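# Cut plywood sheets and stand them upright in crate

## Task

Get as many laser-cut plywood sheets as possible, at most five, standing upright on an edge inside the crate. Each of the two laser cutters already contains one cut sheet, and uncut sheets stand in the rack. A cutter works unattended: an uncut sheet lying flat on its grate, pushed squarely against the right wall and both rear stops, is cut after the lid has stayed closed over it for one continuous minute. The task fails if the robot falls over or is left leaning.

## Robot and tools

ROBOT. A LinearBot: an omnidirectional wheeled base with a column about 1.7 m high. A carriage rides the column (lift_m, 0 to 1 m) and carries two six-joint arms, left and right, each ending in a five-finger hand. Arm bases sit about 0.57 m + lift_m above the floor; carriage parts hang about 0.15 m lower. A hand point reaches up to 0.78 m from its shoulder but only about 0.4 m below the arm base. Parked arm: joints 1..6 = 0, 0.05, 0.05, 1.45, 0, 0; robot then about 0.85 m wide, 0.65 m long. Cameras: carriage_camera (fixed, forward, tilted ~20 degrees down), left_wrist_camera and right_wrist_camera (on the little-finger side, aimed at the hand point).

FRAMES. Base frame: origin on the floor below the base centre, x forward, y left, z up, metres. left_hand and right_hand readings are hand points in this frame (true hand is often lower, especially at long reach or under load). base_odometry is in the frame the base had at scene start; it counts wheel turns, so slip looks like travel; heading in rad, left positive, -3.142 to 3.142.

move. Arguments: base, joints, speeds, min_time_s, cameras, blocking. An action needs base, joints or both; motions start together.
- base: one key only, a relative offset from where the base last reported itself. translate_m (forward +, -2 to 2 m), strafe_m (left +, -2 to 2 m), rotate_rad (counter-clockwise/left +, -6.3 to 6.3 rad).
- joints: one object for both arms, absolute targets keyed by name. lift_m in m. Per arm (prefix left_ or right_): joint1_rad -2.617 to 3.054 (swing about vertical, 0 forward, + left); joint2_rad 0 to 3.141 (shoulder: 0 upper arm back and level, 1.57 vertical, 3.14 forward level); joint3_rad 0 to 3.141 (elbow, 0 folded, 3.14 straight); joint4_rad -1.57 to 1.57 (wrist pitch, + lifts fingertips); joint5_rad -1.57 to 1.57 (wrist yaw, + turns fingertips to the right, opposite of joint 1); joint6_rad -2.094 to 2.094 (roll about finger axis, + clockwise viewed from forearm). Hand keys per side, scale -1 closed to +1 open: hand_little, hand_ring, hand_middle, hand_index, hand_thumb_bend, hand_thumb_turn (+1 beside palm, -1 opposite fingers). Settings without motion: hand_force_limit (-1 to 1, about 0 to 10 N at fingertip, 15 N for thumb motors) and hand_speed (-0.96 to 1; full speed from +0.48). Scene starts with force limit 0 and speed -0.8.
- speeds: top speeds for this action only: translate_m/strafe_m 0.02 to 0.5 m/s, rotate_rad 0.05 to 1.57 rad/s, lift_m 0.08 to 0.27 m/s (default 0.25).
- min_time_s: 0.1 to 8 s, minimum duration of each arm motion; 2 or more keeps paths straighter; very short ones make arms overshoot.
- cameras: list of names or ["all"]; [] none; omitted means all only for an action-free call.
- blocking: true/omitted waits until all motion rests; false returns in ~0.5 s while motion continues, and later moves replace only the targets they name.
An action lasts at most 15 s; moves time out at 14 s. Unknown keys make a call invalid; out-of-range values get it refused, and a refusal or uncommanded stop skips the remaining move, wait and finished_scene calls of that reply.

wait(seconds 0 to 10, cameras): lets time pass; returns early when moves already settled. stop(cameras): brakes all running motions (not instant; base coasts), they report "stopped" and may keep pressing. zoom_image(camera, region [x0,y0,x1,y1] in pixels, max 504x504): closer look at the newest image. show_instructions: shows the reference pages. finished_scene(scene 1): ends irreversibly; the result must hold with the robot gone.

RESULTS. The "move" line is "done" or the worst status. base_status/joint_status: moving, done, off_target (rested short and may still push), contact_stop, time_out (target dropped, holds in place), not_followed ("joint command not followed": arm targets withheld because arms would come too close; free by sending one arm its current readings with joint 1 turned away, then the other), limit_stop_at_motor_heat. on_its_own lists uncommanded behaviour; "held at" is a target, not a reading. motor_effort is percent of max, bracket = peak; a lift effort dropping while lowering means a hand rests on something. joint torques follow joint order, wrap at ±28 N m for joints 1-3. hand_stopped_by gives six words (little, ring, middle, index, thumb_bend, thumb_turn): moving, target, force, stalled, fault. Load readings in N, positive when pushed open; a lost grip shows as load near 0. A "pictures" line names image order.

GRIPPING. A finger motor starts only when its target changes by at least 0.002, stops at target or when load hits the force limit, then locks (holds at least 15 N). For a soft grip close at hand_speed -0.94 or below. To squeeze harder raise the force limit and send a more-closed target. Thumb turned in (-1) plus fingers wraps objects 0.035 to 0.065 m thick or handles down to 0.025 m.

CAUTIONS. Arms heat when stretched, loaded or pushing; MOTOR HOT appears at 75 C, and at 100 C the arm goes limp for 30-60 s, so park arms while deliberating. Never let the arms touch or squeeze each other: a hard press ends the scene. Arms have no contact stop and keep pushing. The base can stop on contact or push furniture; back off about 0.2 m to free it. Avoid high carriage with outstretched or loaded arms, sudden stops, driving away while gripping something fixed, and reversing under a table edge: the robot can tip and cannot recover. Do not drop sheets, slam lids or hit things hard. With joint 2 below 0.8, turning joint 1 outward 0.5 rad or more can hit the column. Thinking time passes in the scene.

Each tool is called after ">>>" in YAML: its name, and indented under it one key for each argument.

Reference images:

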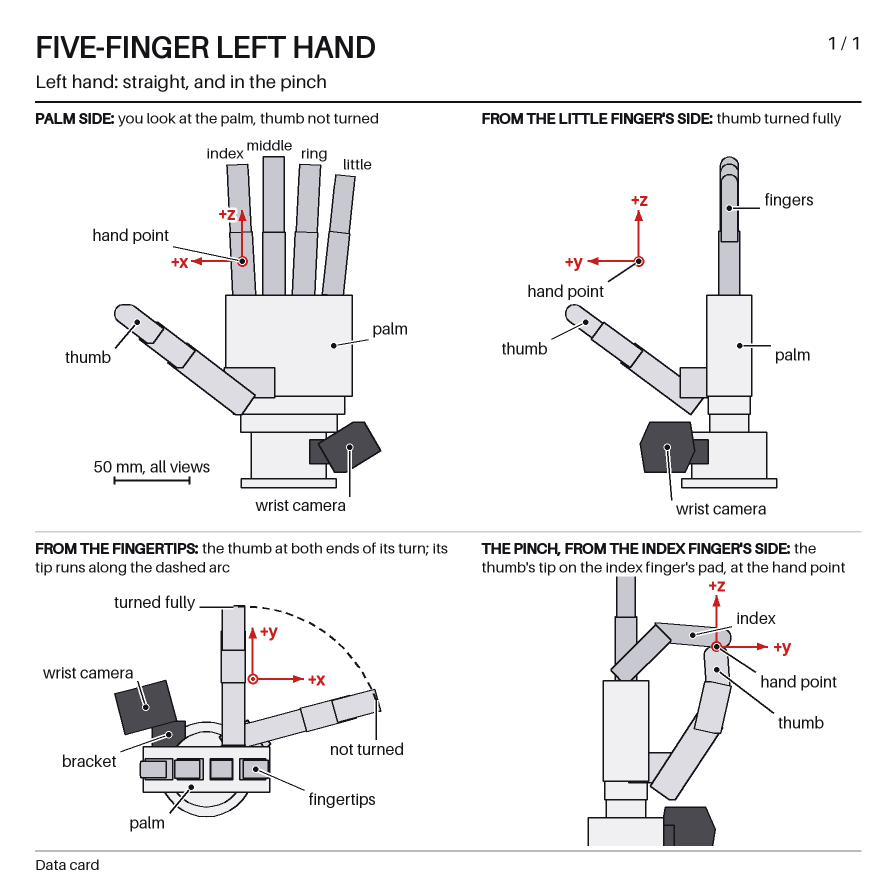

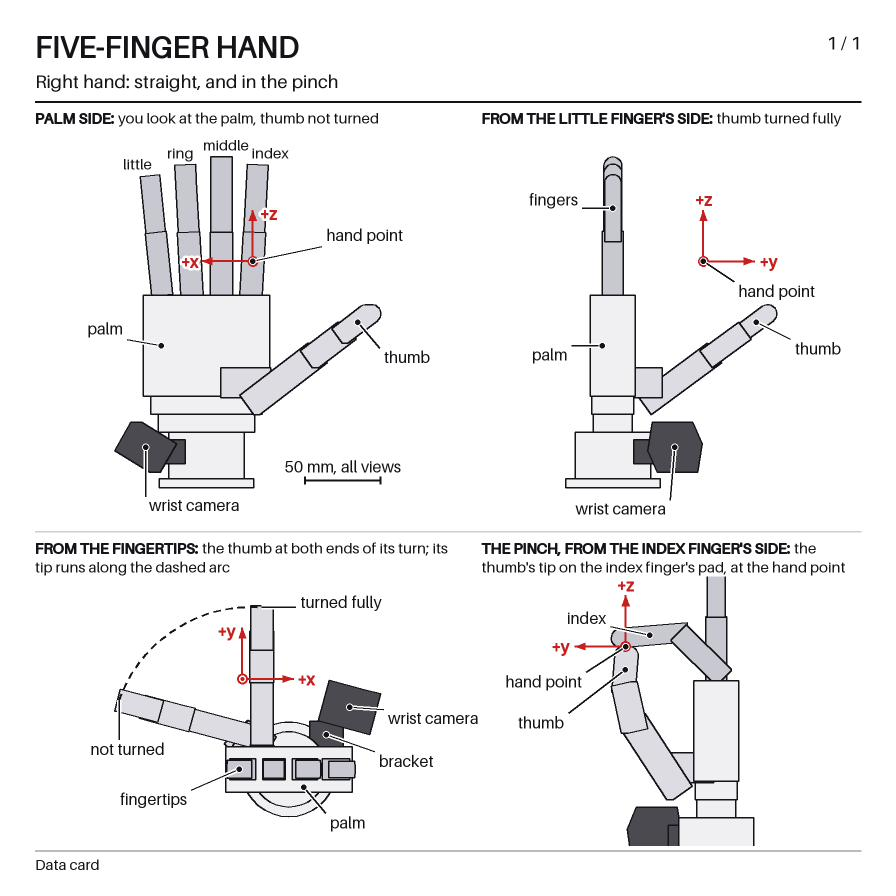

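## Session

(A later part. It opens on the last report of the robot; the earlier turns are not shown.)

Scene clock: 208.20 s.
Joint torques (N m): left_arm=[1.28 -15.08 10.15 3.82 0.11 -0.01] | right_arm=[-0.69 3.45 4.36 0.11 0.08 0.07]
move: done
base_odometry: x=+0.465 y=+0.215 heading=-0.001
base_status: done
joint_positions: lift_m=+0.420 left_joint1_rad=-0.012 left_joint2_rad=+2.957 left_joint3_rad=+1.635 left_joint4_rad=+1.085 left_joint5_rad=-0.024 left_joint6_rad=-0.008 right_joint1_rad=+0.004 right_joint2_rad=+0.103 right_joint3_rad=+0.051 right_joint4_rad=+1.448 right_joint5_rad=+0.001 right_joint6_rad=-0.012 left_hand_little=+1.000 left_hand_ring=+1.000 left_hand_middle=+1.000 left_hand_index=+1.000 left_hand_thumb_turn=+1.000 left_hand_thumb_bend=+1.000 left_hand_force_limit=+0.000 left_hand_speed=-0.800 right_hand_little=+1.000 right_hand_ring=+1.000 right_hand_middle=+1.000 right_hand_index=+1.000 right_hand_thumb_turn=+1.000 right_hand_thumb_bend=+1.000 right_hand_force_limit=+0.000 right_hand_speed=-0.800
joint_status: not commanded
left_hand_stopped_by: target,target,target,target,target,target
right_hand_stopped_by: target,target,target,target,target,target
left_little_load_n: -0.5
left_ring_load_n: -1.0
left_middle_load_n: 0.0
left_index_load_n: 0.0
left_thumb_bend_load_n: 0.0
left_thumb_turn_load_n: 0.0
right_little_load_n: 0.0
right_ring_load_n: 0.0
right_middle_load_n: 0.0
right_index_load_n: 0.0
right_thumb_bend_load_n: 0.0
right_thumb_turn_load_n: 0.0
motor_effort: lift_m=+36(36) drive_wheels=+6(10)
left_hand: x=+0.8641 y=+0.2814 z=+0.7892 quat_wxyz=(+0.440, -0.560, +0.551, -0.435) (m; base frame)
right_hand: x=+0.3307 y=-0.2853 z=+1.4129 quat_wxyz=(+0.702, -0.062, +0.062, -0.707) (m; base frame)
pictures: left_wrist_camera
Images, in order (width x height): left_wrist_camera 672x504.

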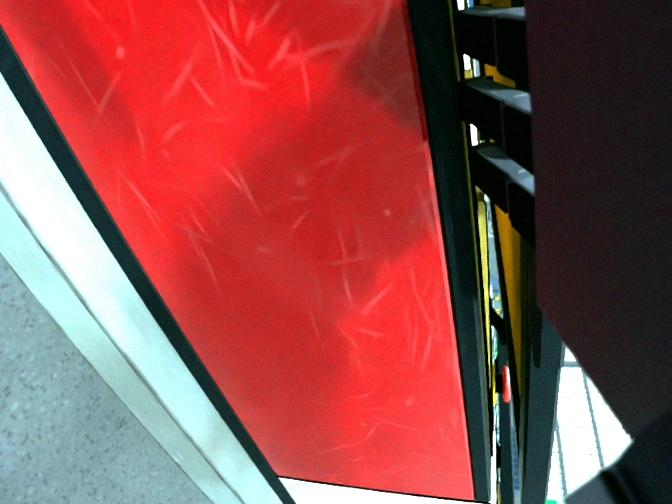

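>>> move:
  base: {"translate_m": -0.06}
  speeds: {"translate_m": 0.08}

>>> move:
  joints: {"left_joint4_rad": 1.5}
  min_time_s: 2
  cameras: ["left_wrist_camera"]

Scene clock: 218.47 s.
Joint torques (N m): left_arm=[0.73 -15.28 6.75 2.78 -0.03 0.01] | right_arm=[-0.69 3.43 4.36 0.11 0.07 0.07]
move: done
base_odometry: x=+0.405 y=+0.215 heading=-0.001
base_status: done
joint_positions: lift_m=+0.420 left_joint1_rad=-0.006 left_joint2_rad=+2.957 left_joint3_rad=+1.676 left_joint4_rad=+1.177 left_joint5_rad=-0.008 left_joint6_rad=-0.008 right_joint1_rad=+0.004 right_joint2_rad=+0.103 right_joint3_rad=+0.051 right_joint4_rad=+1.448 right_joint5_rad=+0.001 right_joint6_rad=-0.012 left_hand_little=+1.000 left_hand_ring=+1.000 left_hand_middle=+1.000 left_hand_index=+1.000 left_hand_thumb_turn=+1.000 left_hand_thumb_bend=+1.000 left_hand_force_limit=+0.000 left_hand_speed=-0.800 right_hand_little=+1.000 right_hand_ring=+1.000 right_hand_middle=+1.000 right_hand_index=+1.000 right_hand_thumb_turn=+1.000 right_hand_thumb_bend=+1.000 right_hand_force_limit=+0.000 right_hand_speed=-0.800
joint_status: not commanded
left_hand_stopped_by: target,target,target,target,target,target
right_hand_stopped_by: target,target,target,target,target,target
left_little_load_n: 0.0
left_ring_load_n: 0.0
left_middle_load_n: 0.0
left_index_load_n: -0.5
left_thumb_bend_load_n: 0.0
left_thumb_turn_load_n: 0.0
right_little_load_n: 0.0
right_ring_load_n: 0.0
right_middle_load_n: 0.0
right_index_load_n: 0.0
right_thumb_bend_load_n: 0.0
right_thumb_turn_load_n: 0.0
motor_effort: lift_m=+36(36) drive_wheels=+2(6)
left_hand: x=+0.8868 y=+0.2820 z=+0.8281 quat_wxyz=(+0.472, -0.528, +0.523, -0.474) (m; base frame)
right_hand: x=+0.3305 y=-0.2853 z=+1.4130 quat_wxyz=(+0.702, -0.062, +0.062, -0.707) (m; base frame)
pictures: none

Scene clock: 220.77 s.
Joint torques (N m): left_arm=[0.76 -15.28 6.67 2.72 -0.03 0.01] | right_arm=[-0.7 3.43 4.34 0.11 0.07 0.07]
move: done
base_odometry: x=+0.405 y=+0.215 heading=-0.001
base_status: not commanded
joint_positions: lift_m=+0.420 left_joint1_rad=-0.006 left_joint2_rad=+2.957 left_joint3_rad=+1.676 left_joint4_rad=+1.476 left_joint5_rad=-0.008 left_joint6_rad=-0.008 right_joint1_rad=+0.004 right_joint2_rad=+0.103 right_joint3_rad=+0.051 right_joint4_rad=+1.448 right_joint5_rad=+0.001 right_joint6_rad=-0.012 left_hand_little=+1.000 left_hand_ring=+1.000 left_hand_middle=+1.000 left_hand_index=+1.000 left_hand_thumb_turn=+1.000 left_hand_thumb_bend=+1.000 left_hand_force_limit=+0.000 left_hand_speed=-0.800 right_hand_little=+1.000 right_hand_ring=+1.000 right_hand_middle=+1.000 right_hand_index=+1.000 right_hand_thumb_turn=+1.000 right_hand_thumb_bend=+1.000 right_hand_force_limit=+0.000 right_hand_speed=-0.800
joint_status: all done
left_hand_stopped_by: target,target,target,target,target,target
right_hand_stopped_by: target,target,target,target,target,target
left_little_load_n: 0.0
left_ring_load_n: 0.0
left_middle_load_n: 0.0
left_index_load_n: 0.0
left_thumb_bend_load_n: 0.0
left_thumb_turn_load_n: -0.5
right_little_load_n: 0.0
right_ring_load_n: 0.0
right_middle_load_n: 0.0
right_index_load_n: 0.0
right_thumb_bend_load_n: 0.0
right_thumb_turn_load_n: 0.5
motor_effort: lift_m=+36(36) drive_wheels=+1(2)
left_hand: x=+0.9011 y=+0.2819 z=+0.9091 quat_wxyz=(+0.544, -0.452, +0.446, -0.548) (m; base frame)
right_hand: x=+0.3305 y=-0.2853 z=+1.4130 quat_wxyz=(+0.702, -0.062, +0.062, -0.707) (m; base frame)
pictures: left_wrist_camera
Images, in order (width x height): left_wrist_camera 672x504.

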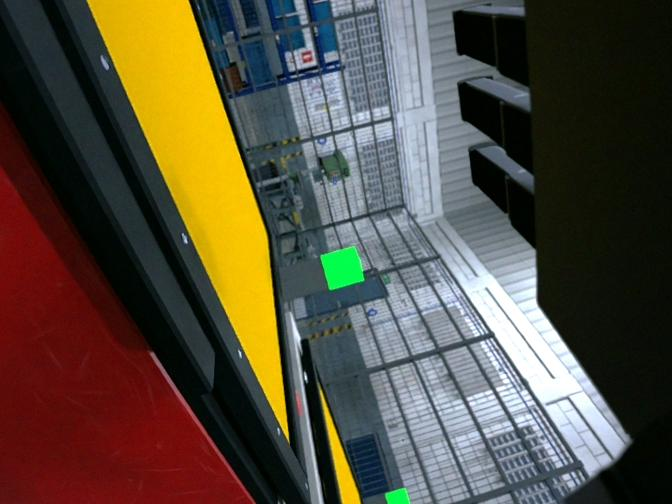

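>>> move:
  base: {"translate_m": -0.08}
  speeds: {"translate_m": 0.15}

>>> move:
  joints: {"left_joint1_rad": 0.0, "left_joint2_rad": 2.93, "left_joint3_rad": 1.70, "left_joint4_rad": 1.40, "left_joint5_rad": 0, "left_joint6_rad": 0, "lift_m": 0.23}
  cameras: ["left_wrist_camera"]

Scene clock: 227.83 s.
Joint torques (N m): left_arm=[0.75 -15.25 6.65 2.59 -0.04 0.01] | right_arm=[-0.69 3.4 4.29 0.11 0.07 0.07]
move: done
base_odometry: x=+0.325 y=+0.214 heading=-0.001
base_status: done
joint_positions: lift_m=+0.420 left_joint1_rad=-0.006 left_joint2_rad=+2.957 left_joint3_rad=+1.676 left_joint4_rad=+1.483 left_joint5_rad=-0.008 left_joint6_rad=-0.008 right_joint1_rad=+0.004 right_joint2_rad=+0.103 right_joint3_rad=+0.051 right_joint4_rad=+1.449 right_joint5_rad=+0.001 right_joint6_rad=-0.012 left_hand_little=+1.000 left_hand_ring=+1.000 left_hand_middle=+1.000 left_hand_index=+1.000 left_hand_thumb_turn=+1.000 left_hand_thumb_bend=+1.000 left_hand_force_limit=+0.000 left_hand_speed=-0.800 right_hand_little=+1.000 right_hand_ring=+1.000 right_hand_middle=+1.000 right_hand_index=+1.000 right_hand_thumb_turn=+1.000 right_hand_thumb_bend=+1.000 right_hand_force_limit=+0.000 right_hand_speed=-0.800
joint_status: not commanded
left_hand_stopped_by: target,target,target,target,target,target
right_hand_stopped_by: target,target,target,target,target,target
left_little_load_n: 0.0
left_ring_load_n: 0.0
left_middle_load_n: 0.0
left_index_load_n: 0.0
left_thumb_bend_load_n: 0.0
left_thumb_turn_load_n: 0.0
right_little_load_n: 0.0
right_ring_load_n: 0.0
right_middle_load_n: 0.0
right_index_load_n: 0.0
right_thumb_bend_load_n: 0.0
right_thumb_turn_load_n: 0.0
motor_effort: lift_m=+36(36) drive_wheels=+2(9)
left_hand: x=+0.9011 y=+0.2819 z=+0.9110 quat_wxyz=(+0.546, -0.450, +0.444, -0.550) (m; base frame)
right_hand: x=+0.3303 y=-0.2853 z=+1.4131 quat_wxyz=(+0.702, -0.061, +0.061, -0.707) (m; base frame)
pictures: none

Scene clock: 229.13 s.
Joint torques (N m): left_arm=[0.77 -13.67 6.02 2.49 -0.04 0.01] | right_arm=[-0.69 3.47 4.34 0.08 0.07 0.07]
move: done
base_odometry: x=+0.325 y=+0.214 heading=-0.001
base_status: not commanded
joint_positions: lift_m=+0.230 left_joint1_rad=-0.006 left_joint2_rad=+2.951 left_joint3_rad=+1.685 left_joint4_rad=+1.398 left_joint5_rad=-0.008 left_joint6_rad=-0.008 right_joint1_rad=+0.004 right_joint2_rad=+0.103 right_joint3_rad=+0.051 right_joint4_rad=+1.449 right_joint5_rad=+0.001 right_joint6_rad=-0.012 left_hand_little=+1.000 left_hand_ring=+1.000 left_hand_middle=+1.000 left_hand_index=+1.000 left_hand_thumb_turn=+1.000 left_hand_thumb_bend=+1.000 left_hand_force_limit=+0.000 left_hand_speed=-0.800 right_hand_little=+1.000 right_hand_ring=+1.000 right_hand_middle=+1.000 right_hand_index=+1.000 right_hand_thumb_turn=+1.000 right_hand_thumb_bend=+1.000 right_hand_force_limit=+0.000 right_hand_speed=-0.800
joint_status: all done
left_hand_stopped_by: target,target,target,target,target,target
right_hand_stopped_by: target,target,target,target,target,target
left_little_load_n: 0.0
left_ring_load_n: 0.0
left_middle_load_n: 0.0
left_index_load_n: 0.0
left_thumb_bend_load_n: 0.0
left_thumb_turn_load_n: 0.0
right_little_load_n: 0.0
right_ring_load_n: 0.0
right_middle_load_n: 0.0
right_index_load_n: 0.0
right_thumb_bend_load_n: 0.0
right_thumb_turn_load_n: 0.0
motor_effort: lift_m=+30(31) drive_wheels=+2(2)
left_hand: x=+0.9031 y=+0.2819 z=+0.7060 quat_wxyz=(+0.530, -0.469, +0.463, -0.534) (m; base frame)
right_hand: x=+0.3302 y=-0.2853 z=+1.2237 quat_wxyz=(+0.702, -0.061, +0.061, -0.707) (m; base frame)
pictures: left_wrist_camera
Images, in order (width x height): left_wrist_camera 672x504.

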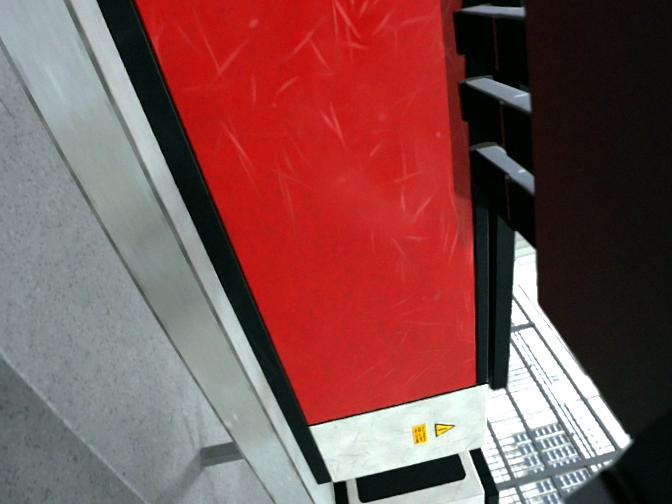

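>>> move:
  base: {"translate_m": 0.093}
  speeds: {"translate_m": 0.12}

>>> move:
  joints: {"lift_m": 0.33}
  speeds: {"lift_m": 0.08}
  cameras: ["left_wrist_camera"]

>>> move:
  joints: {"lift_m": 0.38}
  speeds: {"lift_m": 0.08}
  cameras: ["left_wrist_camera"]

Scene clock: 233.87 s.
Joint torques (N m): left_arm=[0.79 -13.68 6 2.47 -0.04 0.01] | right_arm=[-0.7 3.44 4.36 0.09 0.07 0.07]
move: done
base_odometry: x=+0.418 y=+0.214 heading=-0.001
base_status: done
joint_positions: lift_m=+0.230 left_joint1_rad=-0.006 left_joint2_rad=+2.951 left_joint3_rad=+1.685 left_joint4_rad=+1.398 left_joint5_rad=-0.008 left_joint6_rad=-0.008 right_joint1_rad=+0.004 right_joint2_rad=+0.103 right_joint3_rad=+0.051 right_joint4_rad=+1.449 right_joint5_rad=+0.001 right_joint6_rad=-0.012 left_hand_little=+1.000 left_hand_ring=+1.000 left_hand_middle=+1.000 left_hand_index=+1.000 left_hand_thumb_turn=+1.000 left_hand_thumb_bend=+1.000 left_hand_force_limit=+0.000 left_hand_speed=-0.800 right_hand_little=+1.000 right_hand_ring=+1.000 right_hand_middle=+1.000 right_hand_index=+1.000 right_hand_thumb_turn=+1.000 right_hand_thumb_bend=+1.000 right_hand_force_limit=+0.000 right_hand_speed=-0.800
joint_status: not commanded
left_hand_stopped_by: target,target,target,target,target,target
right_hand_stopped_by: target,target,target,target,target,target
left_little_load_n: 0.0
left_ring_load_n: 0.0
left_middle_load_n: 0.0
left_index_load_n: -0.5
left_thumb_bend_load_n: 0.0
left_thumb_turn_load_n: 0.0
right_little_load_n: 0.0
right_ring_load_n: 0.0
right_middle_load_n: 0.0
right_index_load_n: 0.0
right_thumb_bend_load_n: 0.0
right_thumb_turn_load_n: 0.0
motor_effort: lift_m=+30(30) drive_wheels=+0(7)
left_hand: x=+0.9031 y=+0.2819 z=+0.7060 quat_wxyz=(+0.530, -0.469, +0.463, -0.534) (m; base frame)
right_hand: x=+0.3301 y=-0.2853 z=+1.2238 quat_wxyz=(+0.702, -0.061, +0.061, -0.707) (m; base frame)
pictures: none

Scene clock: 235.53 s.
Joint torques (N m): left_arm=[0.77 -13.64 6.06 3.33 -0.05 -0.09] | right_arm=[-0.69 3.52 4.4 0.09 0.07 0.07]
move: done
base_odometry: x=+0.418 y=+0.214 heading=-0.001
base_status: not commanded
joint_positions: lift_m=+0.330 left_joint1_rad=-0.006 left_joint2_rad=+2.951 left_joint3_rad=+1.685 left_joint4_rad=+1.325 left_joint5_rad=-0.008 left_joint6_rad=+0.000 right_joint1_rad=+0.004 right_joint2_rad=+0.103 right_joint3_rad=+0.051 right_joint4_rad=+1.449 right_joint5_rad=+0.001 right_joint6_rad=-0.012 left_hand_little=+1.000 left_hand_ring=+1.000 left_hand_middle=+1.000 left_hand_index=+1.000 left_hand_thumb_turn=+1.000 left_hand_thumb_bend=+1.000 left_hand_force_limit=+0.000 left_hand_speed=-0.800 right_hand_little=+1.000 right_hand_ring=+1.000 right_hand_middle=+1.000 right_hand_index=+1.000 right_hand_thumb_turn=+1.000 right_hand_thumb_bend=+1.000 right_hand_force_limit=+0.000 right_hand_speed=-0.800
joint_status: all done
left_hand_stopped_by: target,target,target,target,target,target
right_hand_stopped_by: target,target,target,target,target,target
left_little_load_n: 0.0
left_ring_load_n: 0.0
left_middle_load_n: -1.5
left_index_load_n: 0.0
left_thumb_bend_load_n: 0.0
left_thumb_turn_load_n: -0.5
right_little_load_n: 0.0
right_ring_load_n: 0.0
right_middle_load_n: 0.0
right_index_load_n: 0.0
right_thumb_bend_load_n: 0.5
right_thumb_turn_load_n: 0.0
motor_effort: lift_m=+36(44) drive_wheels=+0(1)
left_hand: x=+0.9006 y=+0.2824 z=+0.7851 quat_wxyz=(+0.515, -0.486, +0.485, -0.514) (m; base frame)
right_hand: x=+0.3301 y=-0.2853 z=+1.3230 quat_wxyz=(+0.702, -0.061, +0.061, -0.707) (m; base frame)
pictures: left_wrist_camera
Images, in order (width x height): left_wrist_camera 672x504.

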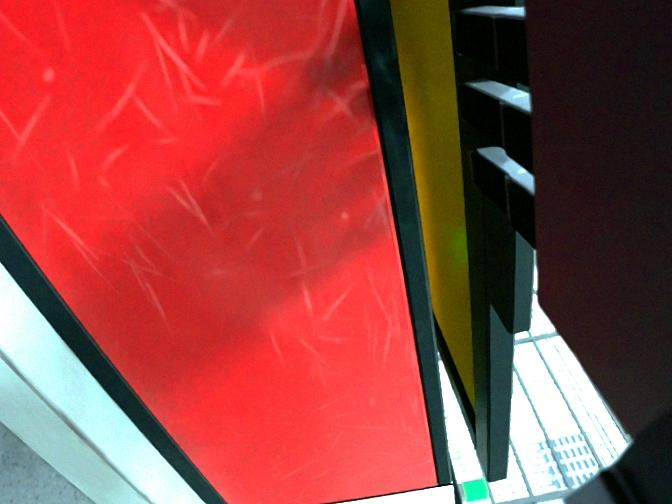

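Scene clock: 236.60 s.
Joint torques (N m): left_arm=[0.77 -13.67 6 3.49 -0.04 -0.09] | right_arm=[-0.68 3.52 4.38 0.09 0.07 0.07]
move: done
base_odometry: x=+0.418 y=+0.214 heading=-0.001
base_status: not commanded
joint_positions: lift_m=+0.380 left_joint1_rad=-0.006 left_joint2_rad=+2.951 left_joint3_rad=+1.685 left_joint4_rad=+1.315 left_joint5_rad=-0.008 left_joint6_rad=+0.000 right_joint1_rad=+0.004 right_joint2_rad=+0.103 right_joint3_rad=+0.051 right_joint4_rad=+1.449 right_joint5_rad=+0.001 right_joint6_rad=-0.012 left_hand_little=+1.000 left_hand_ring=+1.000 left_hand_middle=+1.000 left_hand_index=+1.000 left_hand_thumb_turn=+1.000 left_hand_thumb_bend=+1.000 left_hand_force_limit=+0.000 left_hand_speed=-0.800 right_hand_little=+1.000 right_hand_ring=+1.000 right_hand_middle=+1.000 right_hand_index=+1.000 right_hand_thumb_turn=+1.000 right_hand_thumb_bend=+1.000 right_hand_force_limit=+0.000 right_hand_speed=-0.800
joint_status: all done
left_hand_stopped_by: target,target,target,target,target,target
right_hand_stopped_by: target,target,target,target,target,target
left_little_load_n: 0.0
left_ring_load_n: 0.0
left_middle_load_n: -2.0
left_index_load_n: 0.0
left_thumb_bend_load_n: 0.0
left_thumb_turn_load_n: 0.0
right_little_load_n: 0.0
right_ring_load_n: 0.0
right_middle_load_n: -0.5
right_index_load_n: 0.0
right_thumb_bend_load_n: 0.0
right_thumb_turn_load_n: 0.0
motor_effort: lift_m=+37(44) drive_wheels=+1(1)
left_hand: x=+0.9001 y=+0.2824 z=+0.8323 quat_wxyz=(+0.512, -0.488, +0.487, -0.512) (m; base frame)
right_hand: x=+0.3301 y=-0.2853 z=+1.3730 quat_wxyz=(+0.702, -0.061, +0.061, -0.707) (m; base frame)
pictures: left_wrist_camera
Images, in order (width x height): left_wrist_camera 672x504.

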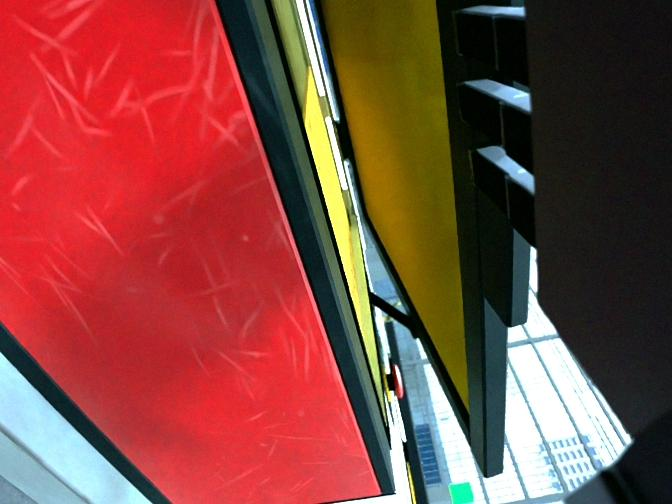

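>>> move:
  joints: {"lift_m": 0.48}
  base: {"translate_m": 0.02}
  speeds: {"lift_m": 0.08, "translate_m": 0.02}
  cameras: ["left_wrist_camera"]

>>> move:
  joints: {"lift_m": 0.56}
  base: {"translate_m": 0.035}
  speeds: {"lift_m": 0.08, "translate_m": 0.03}
  cameras: ["left_wrist_camera"]

Scene clock: 240.43 s.
Joint torques (N m): left_arm=[0.8 -13.78 5.96 3.47 -0.03 -0.09] | right_arm=[-0.69 3.54 4.38 0.11 0.07 0.07]
move: done
base_odometry: x=+0.437 y=+0.214 heading=-0.001
base_status: done
joint_positions: lift_m=+0.480 left_joint1_rad=-0.006 left_joint2_rad=+2.951 left_joint3_rad=+1.685 left_joint4_rad=+1.312 left_joint5_rad=-0.008 left_joint6_rad=+0.000 right_joint1_rad=+0.004 right_joint2_rad=+0.103 right_joint3_rad=+0.051 right_joint4_rad=+1.449 right_joint5_rad=+0.001 right_joint6_rad=-0.012 left_hand_little=+1.000 left_hand_ring=+1.000 left_hand_middle=+1.000 left_hand_index=+1.000 left_hand_thumb_turn=+1.000 left_hand_thumb_bend=+1.000 left_hand_force_limit=+0.000 left_hand_speed=-0.800 right_hand_little=+1.000 right_hand_ring=+1.000 right_hand_middle=+1.000 right_hand_index=+1.000 right_hand_thumb_turn=+1.000 right_hand_thumb_bend=+1.000 right_hand_force_limit=+0.000 right_hand_speed=-0.800
joint_status: all done
left_hand_stopped_by: target,target,target,target,target,target
right_hand_stopped_by: target,target,target,target,target,target
left_little_load_n: 0.0
left_ring_load_n: 0.0
left_middle_load_n: -2.5
left_index_load_n: 0.0
left_thumb_bend_load_n: 0.0
left_thumb_turn_load_n: -0.5
right_little_load_n: -0.5
right_ring_load_n: 0.0
right_middle_load_n: 0.0
right_index_load_n: 0.0
right_thumb_bend_load_n: 0.0
right_thumb_turn_load_n: 0.0
motor_effort: lift_m=+36(43) drive_wheels=+3(4)
left_hand: x=+0.9000 y=+0.2824 z=+0.9318 quat_wxyz=(+0.512, -0.489, +0.488, -0.511) (m; base frame)
right_hand: x=+0.3301 y=-0.2853 z=+1.4730 quat_wxyz=(+0.702, -0.061, +0.061, -0.707) (m; base frame)
pictures: left_wrist_camera
Images, in order (width x height): left_wrist_camera 672x504.

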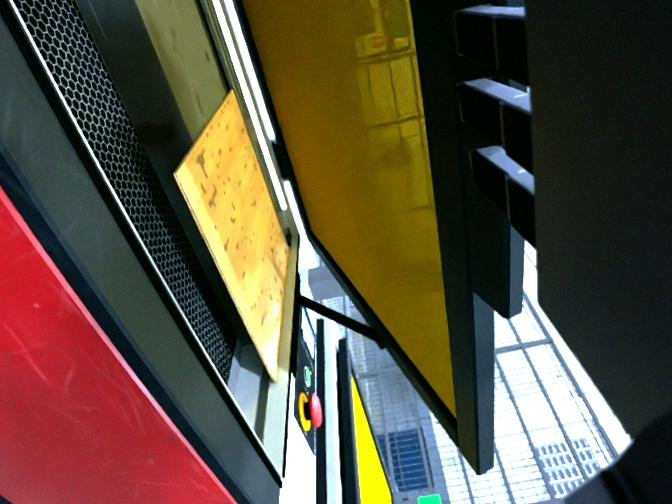

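Scene clock: 242.13 s.
Joint torques (N m): left_arm=[0.59 -13.63 5.89 3.16 -0.04 -0.09] | right_arm=[-0.7 3.49 4.46 0.13 0.07 0.07]
move: done
base_odometry: x=+0.472 y=+0.214 heading=-0.001
base_status: done
joint_positions: lift_m=+0.560 left_joint1_rad=-0.005 left_joint2_rad=+2.951 left_joint3_rad=+1.685 left_joint4_rad=+1.338 left_joint5_rad=-0.008 left_joint6_rad=+0.000 right_joint1_rad=+0.004 right_joint2_rad=+0.103 right_joint3_rad=+0.051 right_joint4_rad=+1.448 right_joint5_rad=+0.001 right_joint6_rad=-0.012 left_hand_little=+1.000 left_hand_ring=+1.000 left_hand_middle=+1.000 left_hand_index=+1.000 left_hand_thumb_turn=+1.000 left_hand_thumb_bend=+1.000 left_hand_force_limit=+0.000 left_hand_speed=-0.800 right_hand_little=+1.000 right_hand_ring=+1.000 right_hand_middle=+1.000 right_hand_index=+1.000 right_hand_thumb_turn=+1.000 right_hand_thumb_bend=+1.000 right_hand_force_limit=+0.000 right_hand_speed=-0.800
joint_status: all done
left_hand_stopped_by: target,target,target,target,target,target
right_hand_stopped_by: target,target,target,target,target,target
left_little_load_n: 0.0
left_ring_load_n: 0.0
left_middle_load_n: -1.0
left_index_load_n: 0.0
left_thumb_bend_load_n: 0.0
left_thumb_turn_load_n: 0.0
right_little_load_n: -0.5
right_ring_load_n: 0.0
right_middle_load_n: 0.0
right_index_load_n: 0.0
right_thumb_bend_load_n: 0.0
right_thumb_turn_load_n: 0.0
motor_effort: lift_m=+37(44) drive_wheels=+4(8)
left_hand: x=+0.9012 y=+0.2832 z=+1.0188 quat_wxyz=(+0.518, -0.482, +0.481, -0.517) (m; base frame)
right_hand: x=+0.3303 y=-0.2853 z=+1.5529 quat_wxyz=(+0.702, -0.062, +0.061, -0.707) (m; base frame)
pictures: left_wrist_camera
Images, in order (width x height): left_wrist_camera 672x504.

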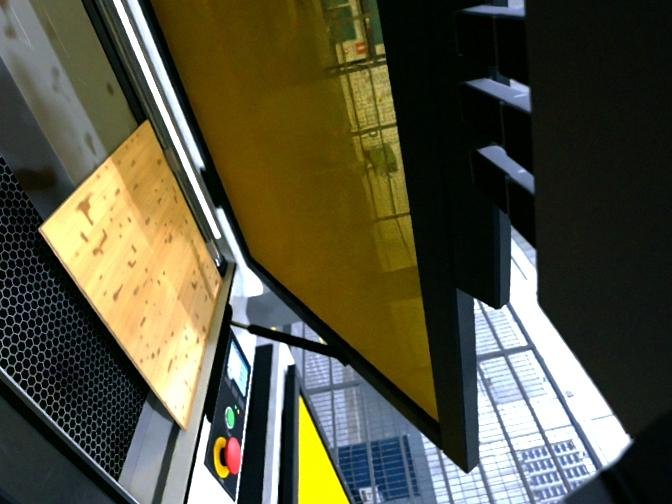

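>>> move:
  joints: {"lift_m": 0.64}
  base: {"translate_m": 0.055}
  speeds: {"lift_m": 0.08, "translate_m": 0.055}
  cameras: ["left_wrist_camera"]

>>> move:
  joints: {"lift_m": 0.70}
  base: {"translate_m": 0.065}
  speeds: {"lift_m": 0.08, "translate_m": 0.08}
  cameras: ["left_wrist_camera"]

Scene clock: 246.40 s.
Joint torques (N m): left_arm=[0.46 -13.64 5.86 2.75 -0.04 -0.09] | right_arm=[-0.69 3.49 4.38 0.1 0.07 0.07]
move: done
base_odometry: x=+0.527 y=+0.214 heading=-0.002
base_status: done
joint_positions: lift_m=+0.640 left_joint1_rad=-0.002 left_joint2_rad=+2.950 left_joint3_rad=+1.687 left_joint4_rad=+1.377 left_joint5_rad=-0.008 left_joint6_rad=+0.000 right_joint1_rad=+0.004 right_joint2_rad=+0.103 right_joint3_rad=+0.051 right_joint4_rad=+1.449 right_joint5_rad=+0.001 right_joint6_rad=-0.012 left_hand_little=+1.000 left_hand_ring=+1.000 left_hand_middle=+1.000 left_hand_index=+1.000 left_hand_thumb_turn=+1.000 left_hand_thumb_bend=+1.000 left_hand_force_limit=+0.000 left_hand_speed=-0.800 right_hand_little=+1.000 right_hand_ring=+1.000 right_hand_middle=+1.000 right_hand_index=+1.000 right_hand_thumb_turn=+1.000 right_hand_thumb_bend=+1.000 right_hand_force_limit=+0.000 right_hand_speed=-0.800
joint_status: all done
left_hand_stopped_by: target,target,target,target,target,target
right_hand_stopped_by: target,target,target,target,target,target
left_little_load_n: 0.0
left_ring_load_n: 0.0
left_middle_load_n: 0.0
left_index_load_n: 0.0
left_thumb_bend_load_n: 0.0
left_thumb_turn_load_n: -0.5
right_little_load_n: 0.0
right_ring_load_n: 0.0
right_middle_load_n: 0.0
right_index_load_n: 0.0
right_thumb_bend_load_n: 0.0
right_thumb_turn_load_n: 0.0
motor_effort: lift_m=+36(43) drive_wheels=-2(11)
left_hand: x=+0.9032 y=+0.2852 z=+1.1104 quat_wxyz=(+0.529, -0.472, +0.469, -0.526) (m; base frame)
right_hand: x=+0.3301 y=-0.2853 z=+1.6330 quat_wxyz=(+0.702, -0.061, +0.061, -0.707) (m; base frame)
pictures: left_wrist_camera
Images, in order (width x height): left_wrist_camera 672x504.

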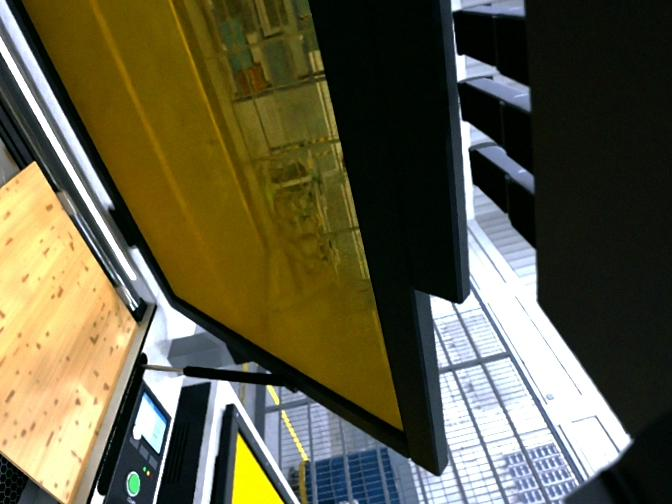

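Scene clock: 247.83 s.
Joint torques (N m): left_arm=[0.42 -13.83 5.85 2.53 -0.04 -0.09] | right_arm=[-0.7 3.54 4.4 0.12 0.07 0.07]
move: done
base_odometry: x=+0.592 y=+0.214 heading=-0.002
base_status: done
joint_positions: lift_m=+0.700 left_joint1_rad=-0.002 left_joint2_rad=+2.950 left_joint3_rad=+1.687 left_joint4_rad=+1.393 left_joint5_rad=-0.008 left_joint6_rad=+0.000 right_joint1_rad=+0.004 right_joint2_rad=+0.103 right_joint3_rad=+0.051 right_joint4_rad=+1.448 right_joint5_rad=+0.001 right_joint6_rad=-0.012 left_hand_little=+1.000 left_hand_ring=+1.000 left_hand_middle=+1.000 left_hand_index=+1.000 left_hand_thumb_turn=+1.000 left_hand_thumb_bend=+1.000 left_hand_force_limit=+0.000 left_hand_speed=-0.800 right_hand_little=+1.000 right_hand_ring=+1.000 right_hand_middle=+1.000 right_hand_index=+1.000 right_hand_thumb_turn=+1.000 right_hand_thumb_bend=+1.000 right_hand_force_limit=+0.000 right_hand_speed=-0.800
joint_status: all done
left_hand_stopped_by: target,target,target,target,target,target
right_hand_stopped_by: target,target,target,target,target,target
left_little_load_n: 0.0
left_ring_load_n: 0.0
left_middle_load_n: 0.0
left_index_load_n: 0.0
left_thumb_bend_load_n: 0.0
left_thumb_turn_load_n: 0.0
right_little_load_n: 0.0
right_ring_load_n: 0.0
right_middle_load_n: 0.0
right_index_load_n: 0.0
right_thumb_bend_load_n: 0.0
right_thumb_turn_load_n: 0.0
motor_effort: lift_m=+36(43) drive_wheels=+4(10)
left_hand: x=+0.9036 y=+0.2852 z=+1.1749 quat_wxyz=(+0.533, -0.468, +0.465, -0.530) (m; base frame)
right_hand: x=+0.3304 y=-0.2853 z=+1.6929 quat_wxyz=(+0.702, -0.062, +0.062, -0.707) (m; base frame)
pictures: left_wrist_camera
Images, in order (width x height): left_wrist_camera 672x504.

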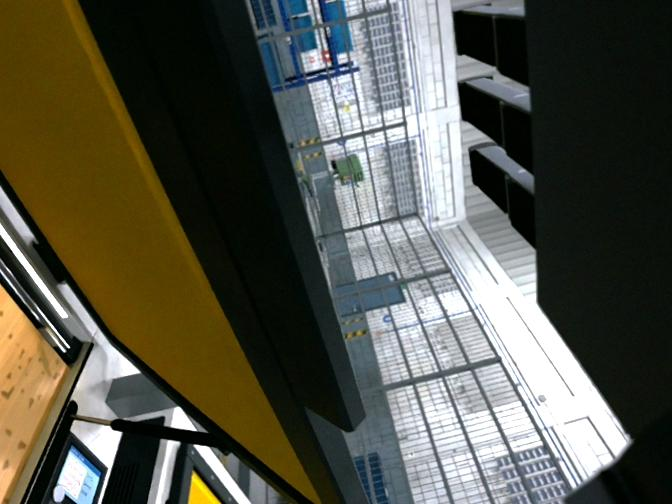

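>>> wait:
  seconds: 0.5
  cameras: ["carriage_camera", "left_wrist_camera"]

Scene clock: 249.57 s.
Joint torques (N m): left_arm=[0.46 -13.65 5.85 2.53 -0.04 -0.09] | right_arm=[-0.7 3.51 4.38 0.12 0.07 0.07]
base_odometry: x=+0.592 y=+0.214 heading=-0.002
base_status: done
joint_positions: lift_m=+0.700 left_joint1_rad=-0.002 left_joint2_rad=+2.950 left_joint3_rad=+1.687 left_joint4_rad=+1.393 left_joint5_rad=-0.008 left_joint6_rad=+0.000 right_joint1_rad=+0.004 right_joint2_rad=+0.103 right_joint3_rad=+0.051 right_joint4_rad=+1.448 right_joint5_rad=+0.001 right_joint6_rad=-0.012 left_hand_little=+1.000 left_hand_ring=+1.000 left_hand_middle=+1.000 left_hand_index=+1.000 left_hand_thumb_turn=+1.000 left_hand_thumb_bend=+1.000 left_hand_force_limit=+0.000 left_hand_speed=-0.800 right_hand_little=+1.000 right_hand_ring=+1.000 right_hand_middle=+1.000 right_hand_index=+1.000 right_hand_thumb_turn=+1.000 right_hand_thumb_bend=+1.000 right_hand_force_limit=+0.000 right_hand_speed=-0.800
joint_status: all done
left_hand_stopped_by: target,target,target,target,target,target
right_hand_stopped_by: target,target,target,target,target,target
left_little_load_n: 0.0
left_ring_load_n: 0.0
left_middle_load_n: 0.0
left_index_load_n: 0.0
left_thumb_bend_load_n: 0.0
left_thumb_turn_load_n: 0.0
right_little_load_n: 0.0
right_ring_load_n: 0.0
right_middle_load_n: 0.0
right_index_load_n: 0.0
right_thumb_bend_load_n: 0.5
right_thumb_turn_load_n: 0.0
motor_effort: lift_m=+36(43) drive_wheels=-1(10)
left_hand: x=+0.9036 y=+0.2852 z=+1.1749 quat_wxyz=(+0.533, -0.468, +0.465, -0.530) (m; base frame)
right_hand: x=+0.3304 y=-0.2853 z=+1.6929 quat_wxyz=(+0.702, -0.062, +0.062, -0.707) (m; base frame)
wait: 0.50 s; at rest from the start
pictures: carriage_camera, left_wrist_camera
Images, in order (width x height): carriage_camera 672x504, left_wrist_camera 672x504.

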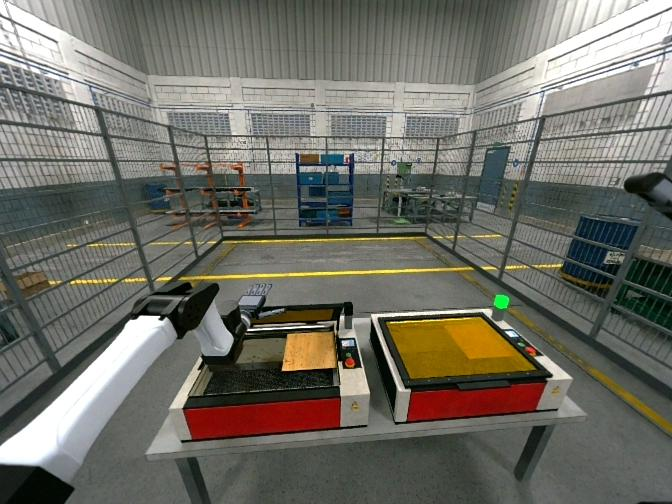

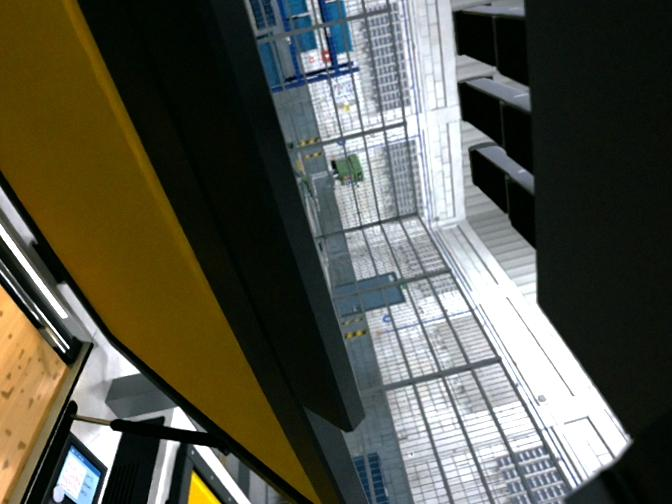

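>>> zoom_image:
  camera: "carriage_camera"
  region: [140, 280, 400, 460]

Scaled by 1.938 from the camera's 672x504 image, which has a finer 960x720 frame.

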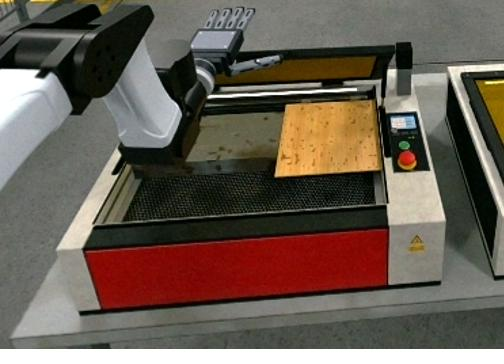

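>>> move:
  base: {"translate_m": -0.12}
  speeds: {"translate_m": 0.2}

>>> move:
  joints: {"left_joint1_rad": 0.0, "left_joint2_rad": 0.1, "left_joint3_rad": 0.05, "left_joint4_rad": 1.45, "lift_m": 0.6}
  base: {"strafe_m": 0.1}

>>> move:
  base: {"translate_m": 0.5}
  speeds: {"translate_m": 0.3}
  cameras: ["carriage_camera"]

>>> zoom_image:
  camera: "carriage_camera"
  region: [140, 250, 540, 504]

Scene clock: 257.33 s.
Joint torques (N m): left_arm=[0.49 -13.67 5.87 2.54 -0.04 -0.09] | right_arm=[-0.69 3.49 4.38 0.09 0.07 0.07]
move: done
base_odometry: x=+0.473 y=+0.214 heading=-0.002
base_status: done
joint_positions: lift_m=+0.700 left_joint1_rad=-0.002 left_joint2_rad=+2.950 left_joint3_rad=+1.687 left_joint4_rad=+1.393 left_joint5_rad=-0.008 left_joint6_rad=+0.000 right_joint1_rad=+0.004 right_joint2_rad=+0.103 right_joint3_rad=+0.051 right_joint4_rad=+1.450 right_joint5_rad=+0.001 right_joint6_rad=-0.012 left_hand_little=+1.000 left_hand_ring=+1.000 left_hand_middle=+1.000 left_hand_index=+1.000 left_hand_thumb_turn=+1.000 left_hand_thumb_bend=+1.000 left_hand_force_limit=+0.000 left_hand_speed=-0.800 right_hand_little=+1.000 right_hand_ring=+1.000 right_hand_middle=+1.000 right_hand_index=+1.000 right_hand_thumb_turn=+1.000 right_hand_thumb_bend=+1.000 right_hand_force_limit=+0.000 right_hand_speed=-0.800
joint_status: not commanded
left_hand_stopped_by: target,target,target,target,target,target
right_hand_stopped_by: target,target,target,target,target,target
left_little_load_n: 0.0
left_ring_load_n: 0.0
left_middle_load_n: 0.0
left_index_load_n: 0.0
left_thumb_bend_load_n: 0.0
left_thumb_turn_load_n: 0.0
right_little_load_n: 0.0
right_ring_load_n: 0.0
right_middle_load_n: 0.0
right_index_load_n: 0.0
right_thumb_bend_load_n: 0.0
right_thumb_turn_load_n: 0.0
motor_effort: lift_m=+36(36) drive_wheels=-3(9)
left_hand: x=+0.9036 y=+0.2852 z=+1.1749 quat_wxyz=(+0.533, -0.468, +0.465, -0.530) (m; base frame)
right_hand: x=+0.3300 y=-0.2853 z=+1.6931 quat_wxyz=(+0.702, -0.061, +0.061, -0.707) (m; base frame)
pictures: none

Scene clock: 259.60 s.
Joint torques (N m): left_arm=[0.12 2.37 4.21 0.11 -0.08 -0.08] | right_arm=[-0.58 3.55 4.38 0.09 0.08 0.07]
move: done
base_odometry: x=+0.473 y=+0.314 heading=-0.002
base_status: done
joint_positions: lift_m=+0.600 left_joint1_rad=+0.002 left_joint2_rad=+0.108 left_joint3_rad=+0.062 left_joint4_rad=+1.456 left_joint5_rad=-0.005 left_joint6_rad=+0.000 right_joint1_rad=+0.003 right_joint2_rad=+0.102 right_joint3_rad=+0.051 right_joint4_rad=+1.450 right_joint5_rad=+0.001 right_joint6_rad=-0.012 left_hand_little=+1.000 left_hand_ring=+1.000 left_hand_middle=+1.000 left_hand_index=+1.000 left_hand_thumb_turn=+1.000 left_hand_thumb_bend=+1.000 left_hand_force_limit=+0.000 left_hand_speed=-0.800 right_hand_little=+1.000 right_hand_ring=+1.000 right_hand_middle=+1.000 right_hand_index=+1.000 right_hand_thumb_turn=+1.000 right_hand_thumb_bend=+1.000 right_hand_force_limit=+0.000 right_hand_speed=-0.800
joint_status: all done
left_hand_stopped_by: target,target,target,target,target,target
right_hand_stopped_by: target,target,target,target,target,target
left_little_load_n: 0.0
left_ring_load_n: 0.0
left_middle_load_n: 0.0
left_index_load_n: 0.0
left_thumb_bend_load_n: 0.0
left_thumb_turn_load_n: 0.0
right_little_load_n: 0.0
right_ring_load_n: 0.5
right_middle_load_n: 0.0
right_index_load_n: 0.0
right_thumb_bend_load_n: 0.0
right_thumb_turn_load_n: 0.0
motor_effort: lift_m=+30(31) drive_wheels=+3(7)
left_hand: x=+0.3267 y=+0.2860 z=+1.5980 quat_wxyz=(+0.706, -0.058, +0.055, -0.704) (m; base frame)
right_hand: x=+0.3299 y=-0.2854 z=+1.5937 quat_wxyz=(+0.701, -0.061, +0.061, -0.708) (m; base frame)
pictures: none

Scene clock: 262.77 s.
Joint torques (N m): left_arm=[0.13 2.43 4.11 0.1 -0.08 -0.09] | right_arm=[-0.58 3.49 4.4 0.1 0.08 0.07]
move: done
base_odometry: x=+0.973 y=+0.313 heading=-0.002
base_status: done
joint_positions: lift_m=+0.600 left_joint1_rad=+0.002 left_joint2_rad=+0.108 left_joint3_rad=+0.062 left_joint4_rad=+1.455 left_joint5_rad=-0.005 left_joint6_rad=+0.000 right_joint1_rad=+0.003 right_joint2_rad=+0.102 right_joint3_rad=+0.051 right_joint4_rad=+1.449 right_joint5_rad=+0.001 right_joint6_rad=-0.012 left_hand_little=+1.000 left_hand_ring=+1.000 left_hand_middle=+1.000 left_hand_index=+1.000 left_hand_thumb_turn=+1.000 left_hand_thumb_bend=+1.000 left_hand_force_limit=+0.000 left_hand_speed=-0.800 right_hand_little=+1.000 right_hand_ring=+1.000 right_hand_middle=+1.000 right_hand_index=+1.000 right_hand_thumb_turn=+1.000 right_hand_thumb_bend=+1.000 right_hand_force_limit=+0.000 right_hand_speed=-0.800
joint_status: not commanded
left_hand_stopped_by: target,target,target,target,target,target
right_hand_stopped_by: target,target,target,target,target,target
left_little_load_n: 0.0
left_ring_load_n: 0.0
left_middle_load_n: 0.0
left_index_load_n: 0.0
left_thumb_bend_load_n: 0.0
left_thumb_turn_load_n: 0.0
right_little_load_n: 0.0
right_ring_load_n: 0.0
right_middle_load_n: 0.0
right_index_load_n: 0.0
right_thumb_bend_load_n: 0.0
right_thumb_turn_load_n: 0.0
motor_effort: lift_m=+30(30) drive_wheels=-2(11)
left_hand: x=+0.3270 y=+0.2860 z=+1.5979 quat_wxyz=(+0.706, -0.059, +0.055, -0.704) (m; base frame)
right_hand: x=+0.3302 y=-0.2854 z=+1.5936 quat_wxyz=(+0.701, -0.061, +0.061, -0.708) (m; base frame)
pictures: carriage_camera
Images, in order (width x height): carriage_camera 672x504.

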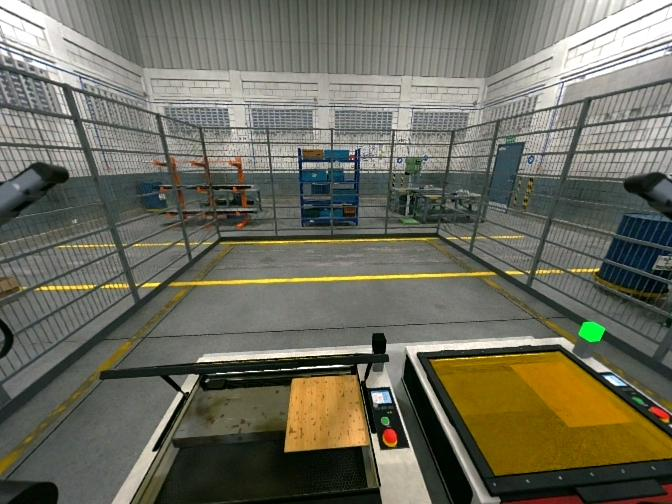

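Scaled by 1.260 from the camera's 672x504 image, which has a finer 960x720 frame.

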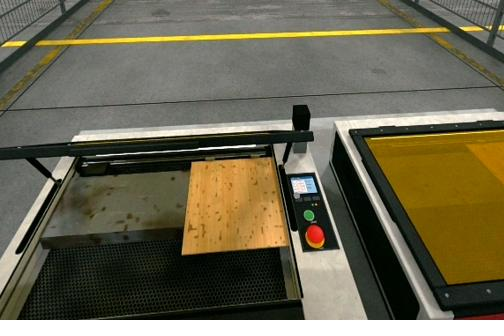

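>>> move:
  base: {"translate_m": -0.36}
  joints: {"lift_m": 0.3}

>>> move:
  joints: {"left_joint1_rad": 0, "left_joint2_rad": 2.157, "left_joint3_rad": 1.193, "left_joint4_rad": 1.264, "left_joint5_rad": 0, "left_joint6_rad": 0}
  cameras: ["carriage_camera", "left_wrist_camera"]

>>> zoom_image:
  camera: "carriage_camera"
  region: [140, 180, 400, 460]

Scene clock: 325.43 s.
Joint torques (N m): left_arm=[0.12 2.8 4.56 0.14 -0.09 -0.09] | right_arm=[-0.5 3.64 4.37 0.07 0.08 0.07]
move: done
base_odometry: x=+0.613 y=+0.314 heading=-0.002
base_status: done
joint_positions: lift_m=+0.300 left_joint1_rad=+0.002 left_joint2_rad=+0.103 left_joint3_rad=+0.058 left_joint4_rad=+1.453 left_joint5_rad=-0.003 left_joint6_rad=+0.000 right_joint1_rad=+0.002 right_joint2_rad=+0.101 right_joint3_rad=+0.051 right_joint4_rad=+1.450 right_joint5_rad=+0.000 right_joint6_rad=-0.012 left_hand_little=+1.000 left_hand_ring=+1.000 left_hand_middle=+1.000 left_hand_index=+1.000 left_hand_thumb_turn=+1.000 left_hand_thumb_bend=+1.000 left_hand_force_limit=+0.000 left_hand_speed=-0.800 right_hand_little=+1.000 right_hand_ring=+1.000 right_hand_middle=+1.000 right_hand_index=+1.000 right_hand_thumb_turn=+1.000 right_hand_thumb_bend=+1.000 right_hand_force_limit=+0.000 right_hand_speed=-0.800
joint_status: all done
left_hand_stopped_by: target,target,target,target,target,target
right_hand_stopped_by: target,target,target,target,target,target
left_little_load_n: 0.0
left_ring_load_n: 0.0
left_middle_load_n: 0.0
left_index_load_n: 0.0
left_thumb_bend_load_n: 0.0
left_thumb_turn_load_n: 0.0
right_little_load_n: 0.0
right_ring_load_n: 0.0
right_middle_load_n: -0.5
right_index_load_n: 0.0
right_thumb_bend_load_n: 0.0
right_thumb_turn_load_n: 0.0
motor_effort: lift_m=+30(31) drive_wheels=+1(15)
left_hand: x=+0.3271 y=+0.2858 z=+1.2967 quat_wxyz=(+0.706, -0.059, +0.056, -0.704) (m; base frame)
right_hand: x=+0.3296 y=-0.2854 z=+1.2938 quat_wxyz=(+0.701, -0.061, +0.060, -0.708) (m; base frame)
pictures: none

Scene clock: 327.40 s.
Joint torques (N m): left_arm=[0.12 -8.79 8.16 2.37 -0.09 -0.09] | right_arm=[-0.5 3.66 4.38 0.09 0.08 0.07]
move: done
base_odometry: x=+0.613 y=+0.314 heading=-0.002
base_status: not commanded
joint_positions: lift_m=+0.300 left_joint1_rad=+0.002 left_joint2_rad=+2.148 left_joint3_rad=+1.164 left_joint4_rad=+1.262 left_joint5_rad=-0.003 left_joint6_rad=+0.000 right_joint1_rad=+0.002 right_joint2_rad=+0.101 right_joint3_rad=+0.051 right_joint4_rad=+1.450 right_joint5_rad=+0.000 right_joint6_rad=-0.012 left_hand_little=+1.000 left_hand_ring=+1.000 left_hand_middle=+1.000 left_hand_index=+1.000 left_hand_thumb_turn=+1.000 left_hand_thumb_bend=+1.000 left_hand_force_limit=+0.000 left_hand_speed=-0.800 right_hand_little=+1.000 right_hand_ring=+1.000 right_hand_middle=+1.000 right_hand_index=+1.000 right_hand_thumb_turn=+1.000 right_hand_thumb_bend=+1.000 right_hand_force_limit=+0.000 right_hand_speed=-0.800
joint_status: all done
left_hand_stopped_by: target,target,target,target,target,target
right_hand_stopped_by: target,target,target,target,target,target
left_little_load_n: 0.0
left_ring_load_n: 0.0
left_middle_load_n: 0.0
left_index_load_n: 0.0
left_thumb_bend_load_n: 0.0
left_thumb_turn_load_n: 0.0
right_little_load_n: 0.0
right_ring_load_n: 0.0
right_middle_load_n: 0.0
right_index_load_n: 0.0
right_thumb_bend_load_n: 0.0
right_thumb_turn_load_n: 0.0
motor_effort: lift_m=+30(30) drive_wheels=+2(2)
left_hand: x=+0.8436 y=+0.2869 z=+1.0320 quat_wxyz=(+0.566, -0.427, +0.424, -0.563) (m; base frame)
right_hand: x=+0.3296 y=-0.2854 z=+1.2938 quat_wxyz=(+0.701, -0.061, +0.060, -0.708) (m; base frame)
pictures: carriage_camera, left_wrist_camera
Images, in order (width x height): carriage_camera 672x504, left_wrist_camera 672x504.

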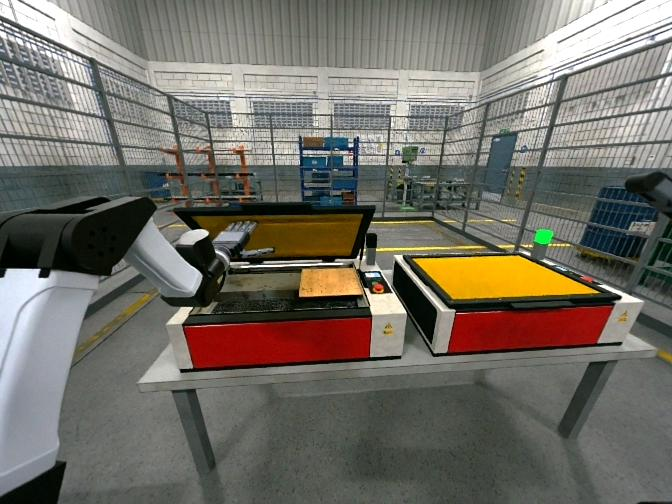

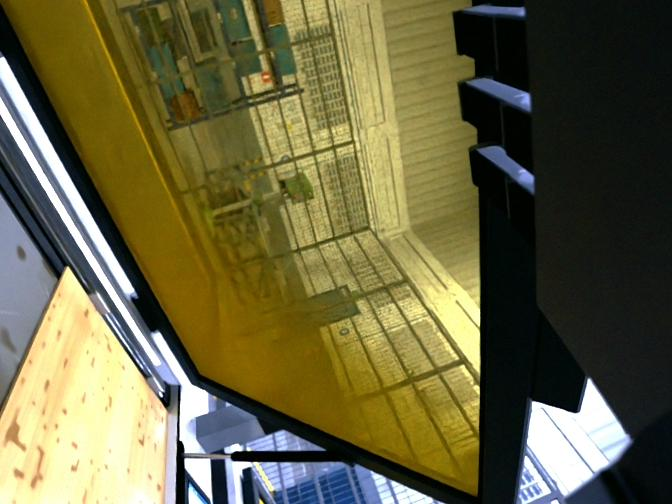

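Scaled by 1.800 from the camera's 672x504 image, which has a finer 960x720 frame.

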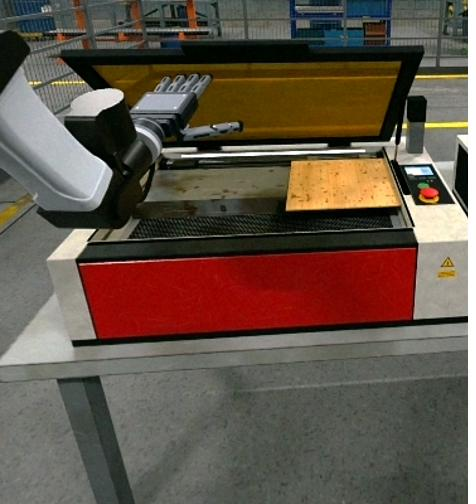

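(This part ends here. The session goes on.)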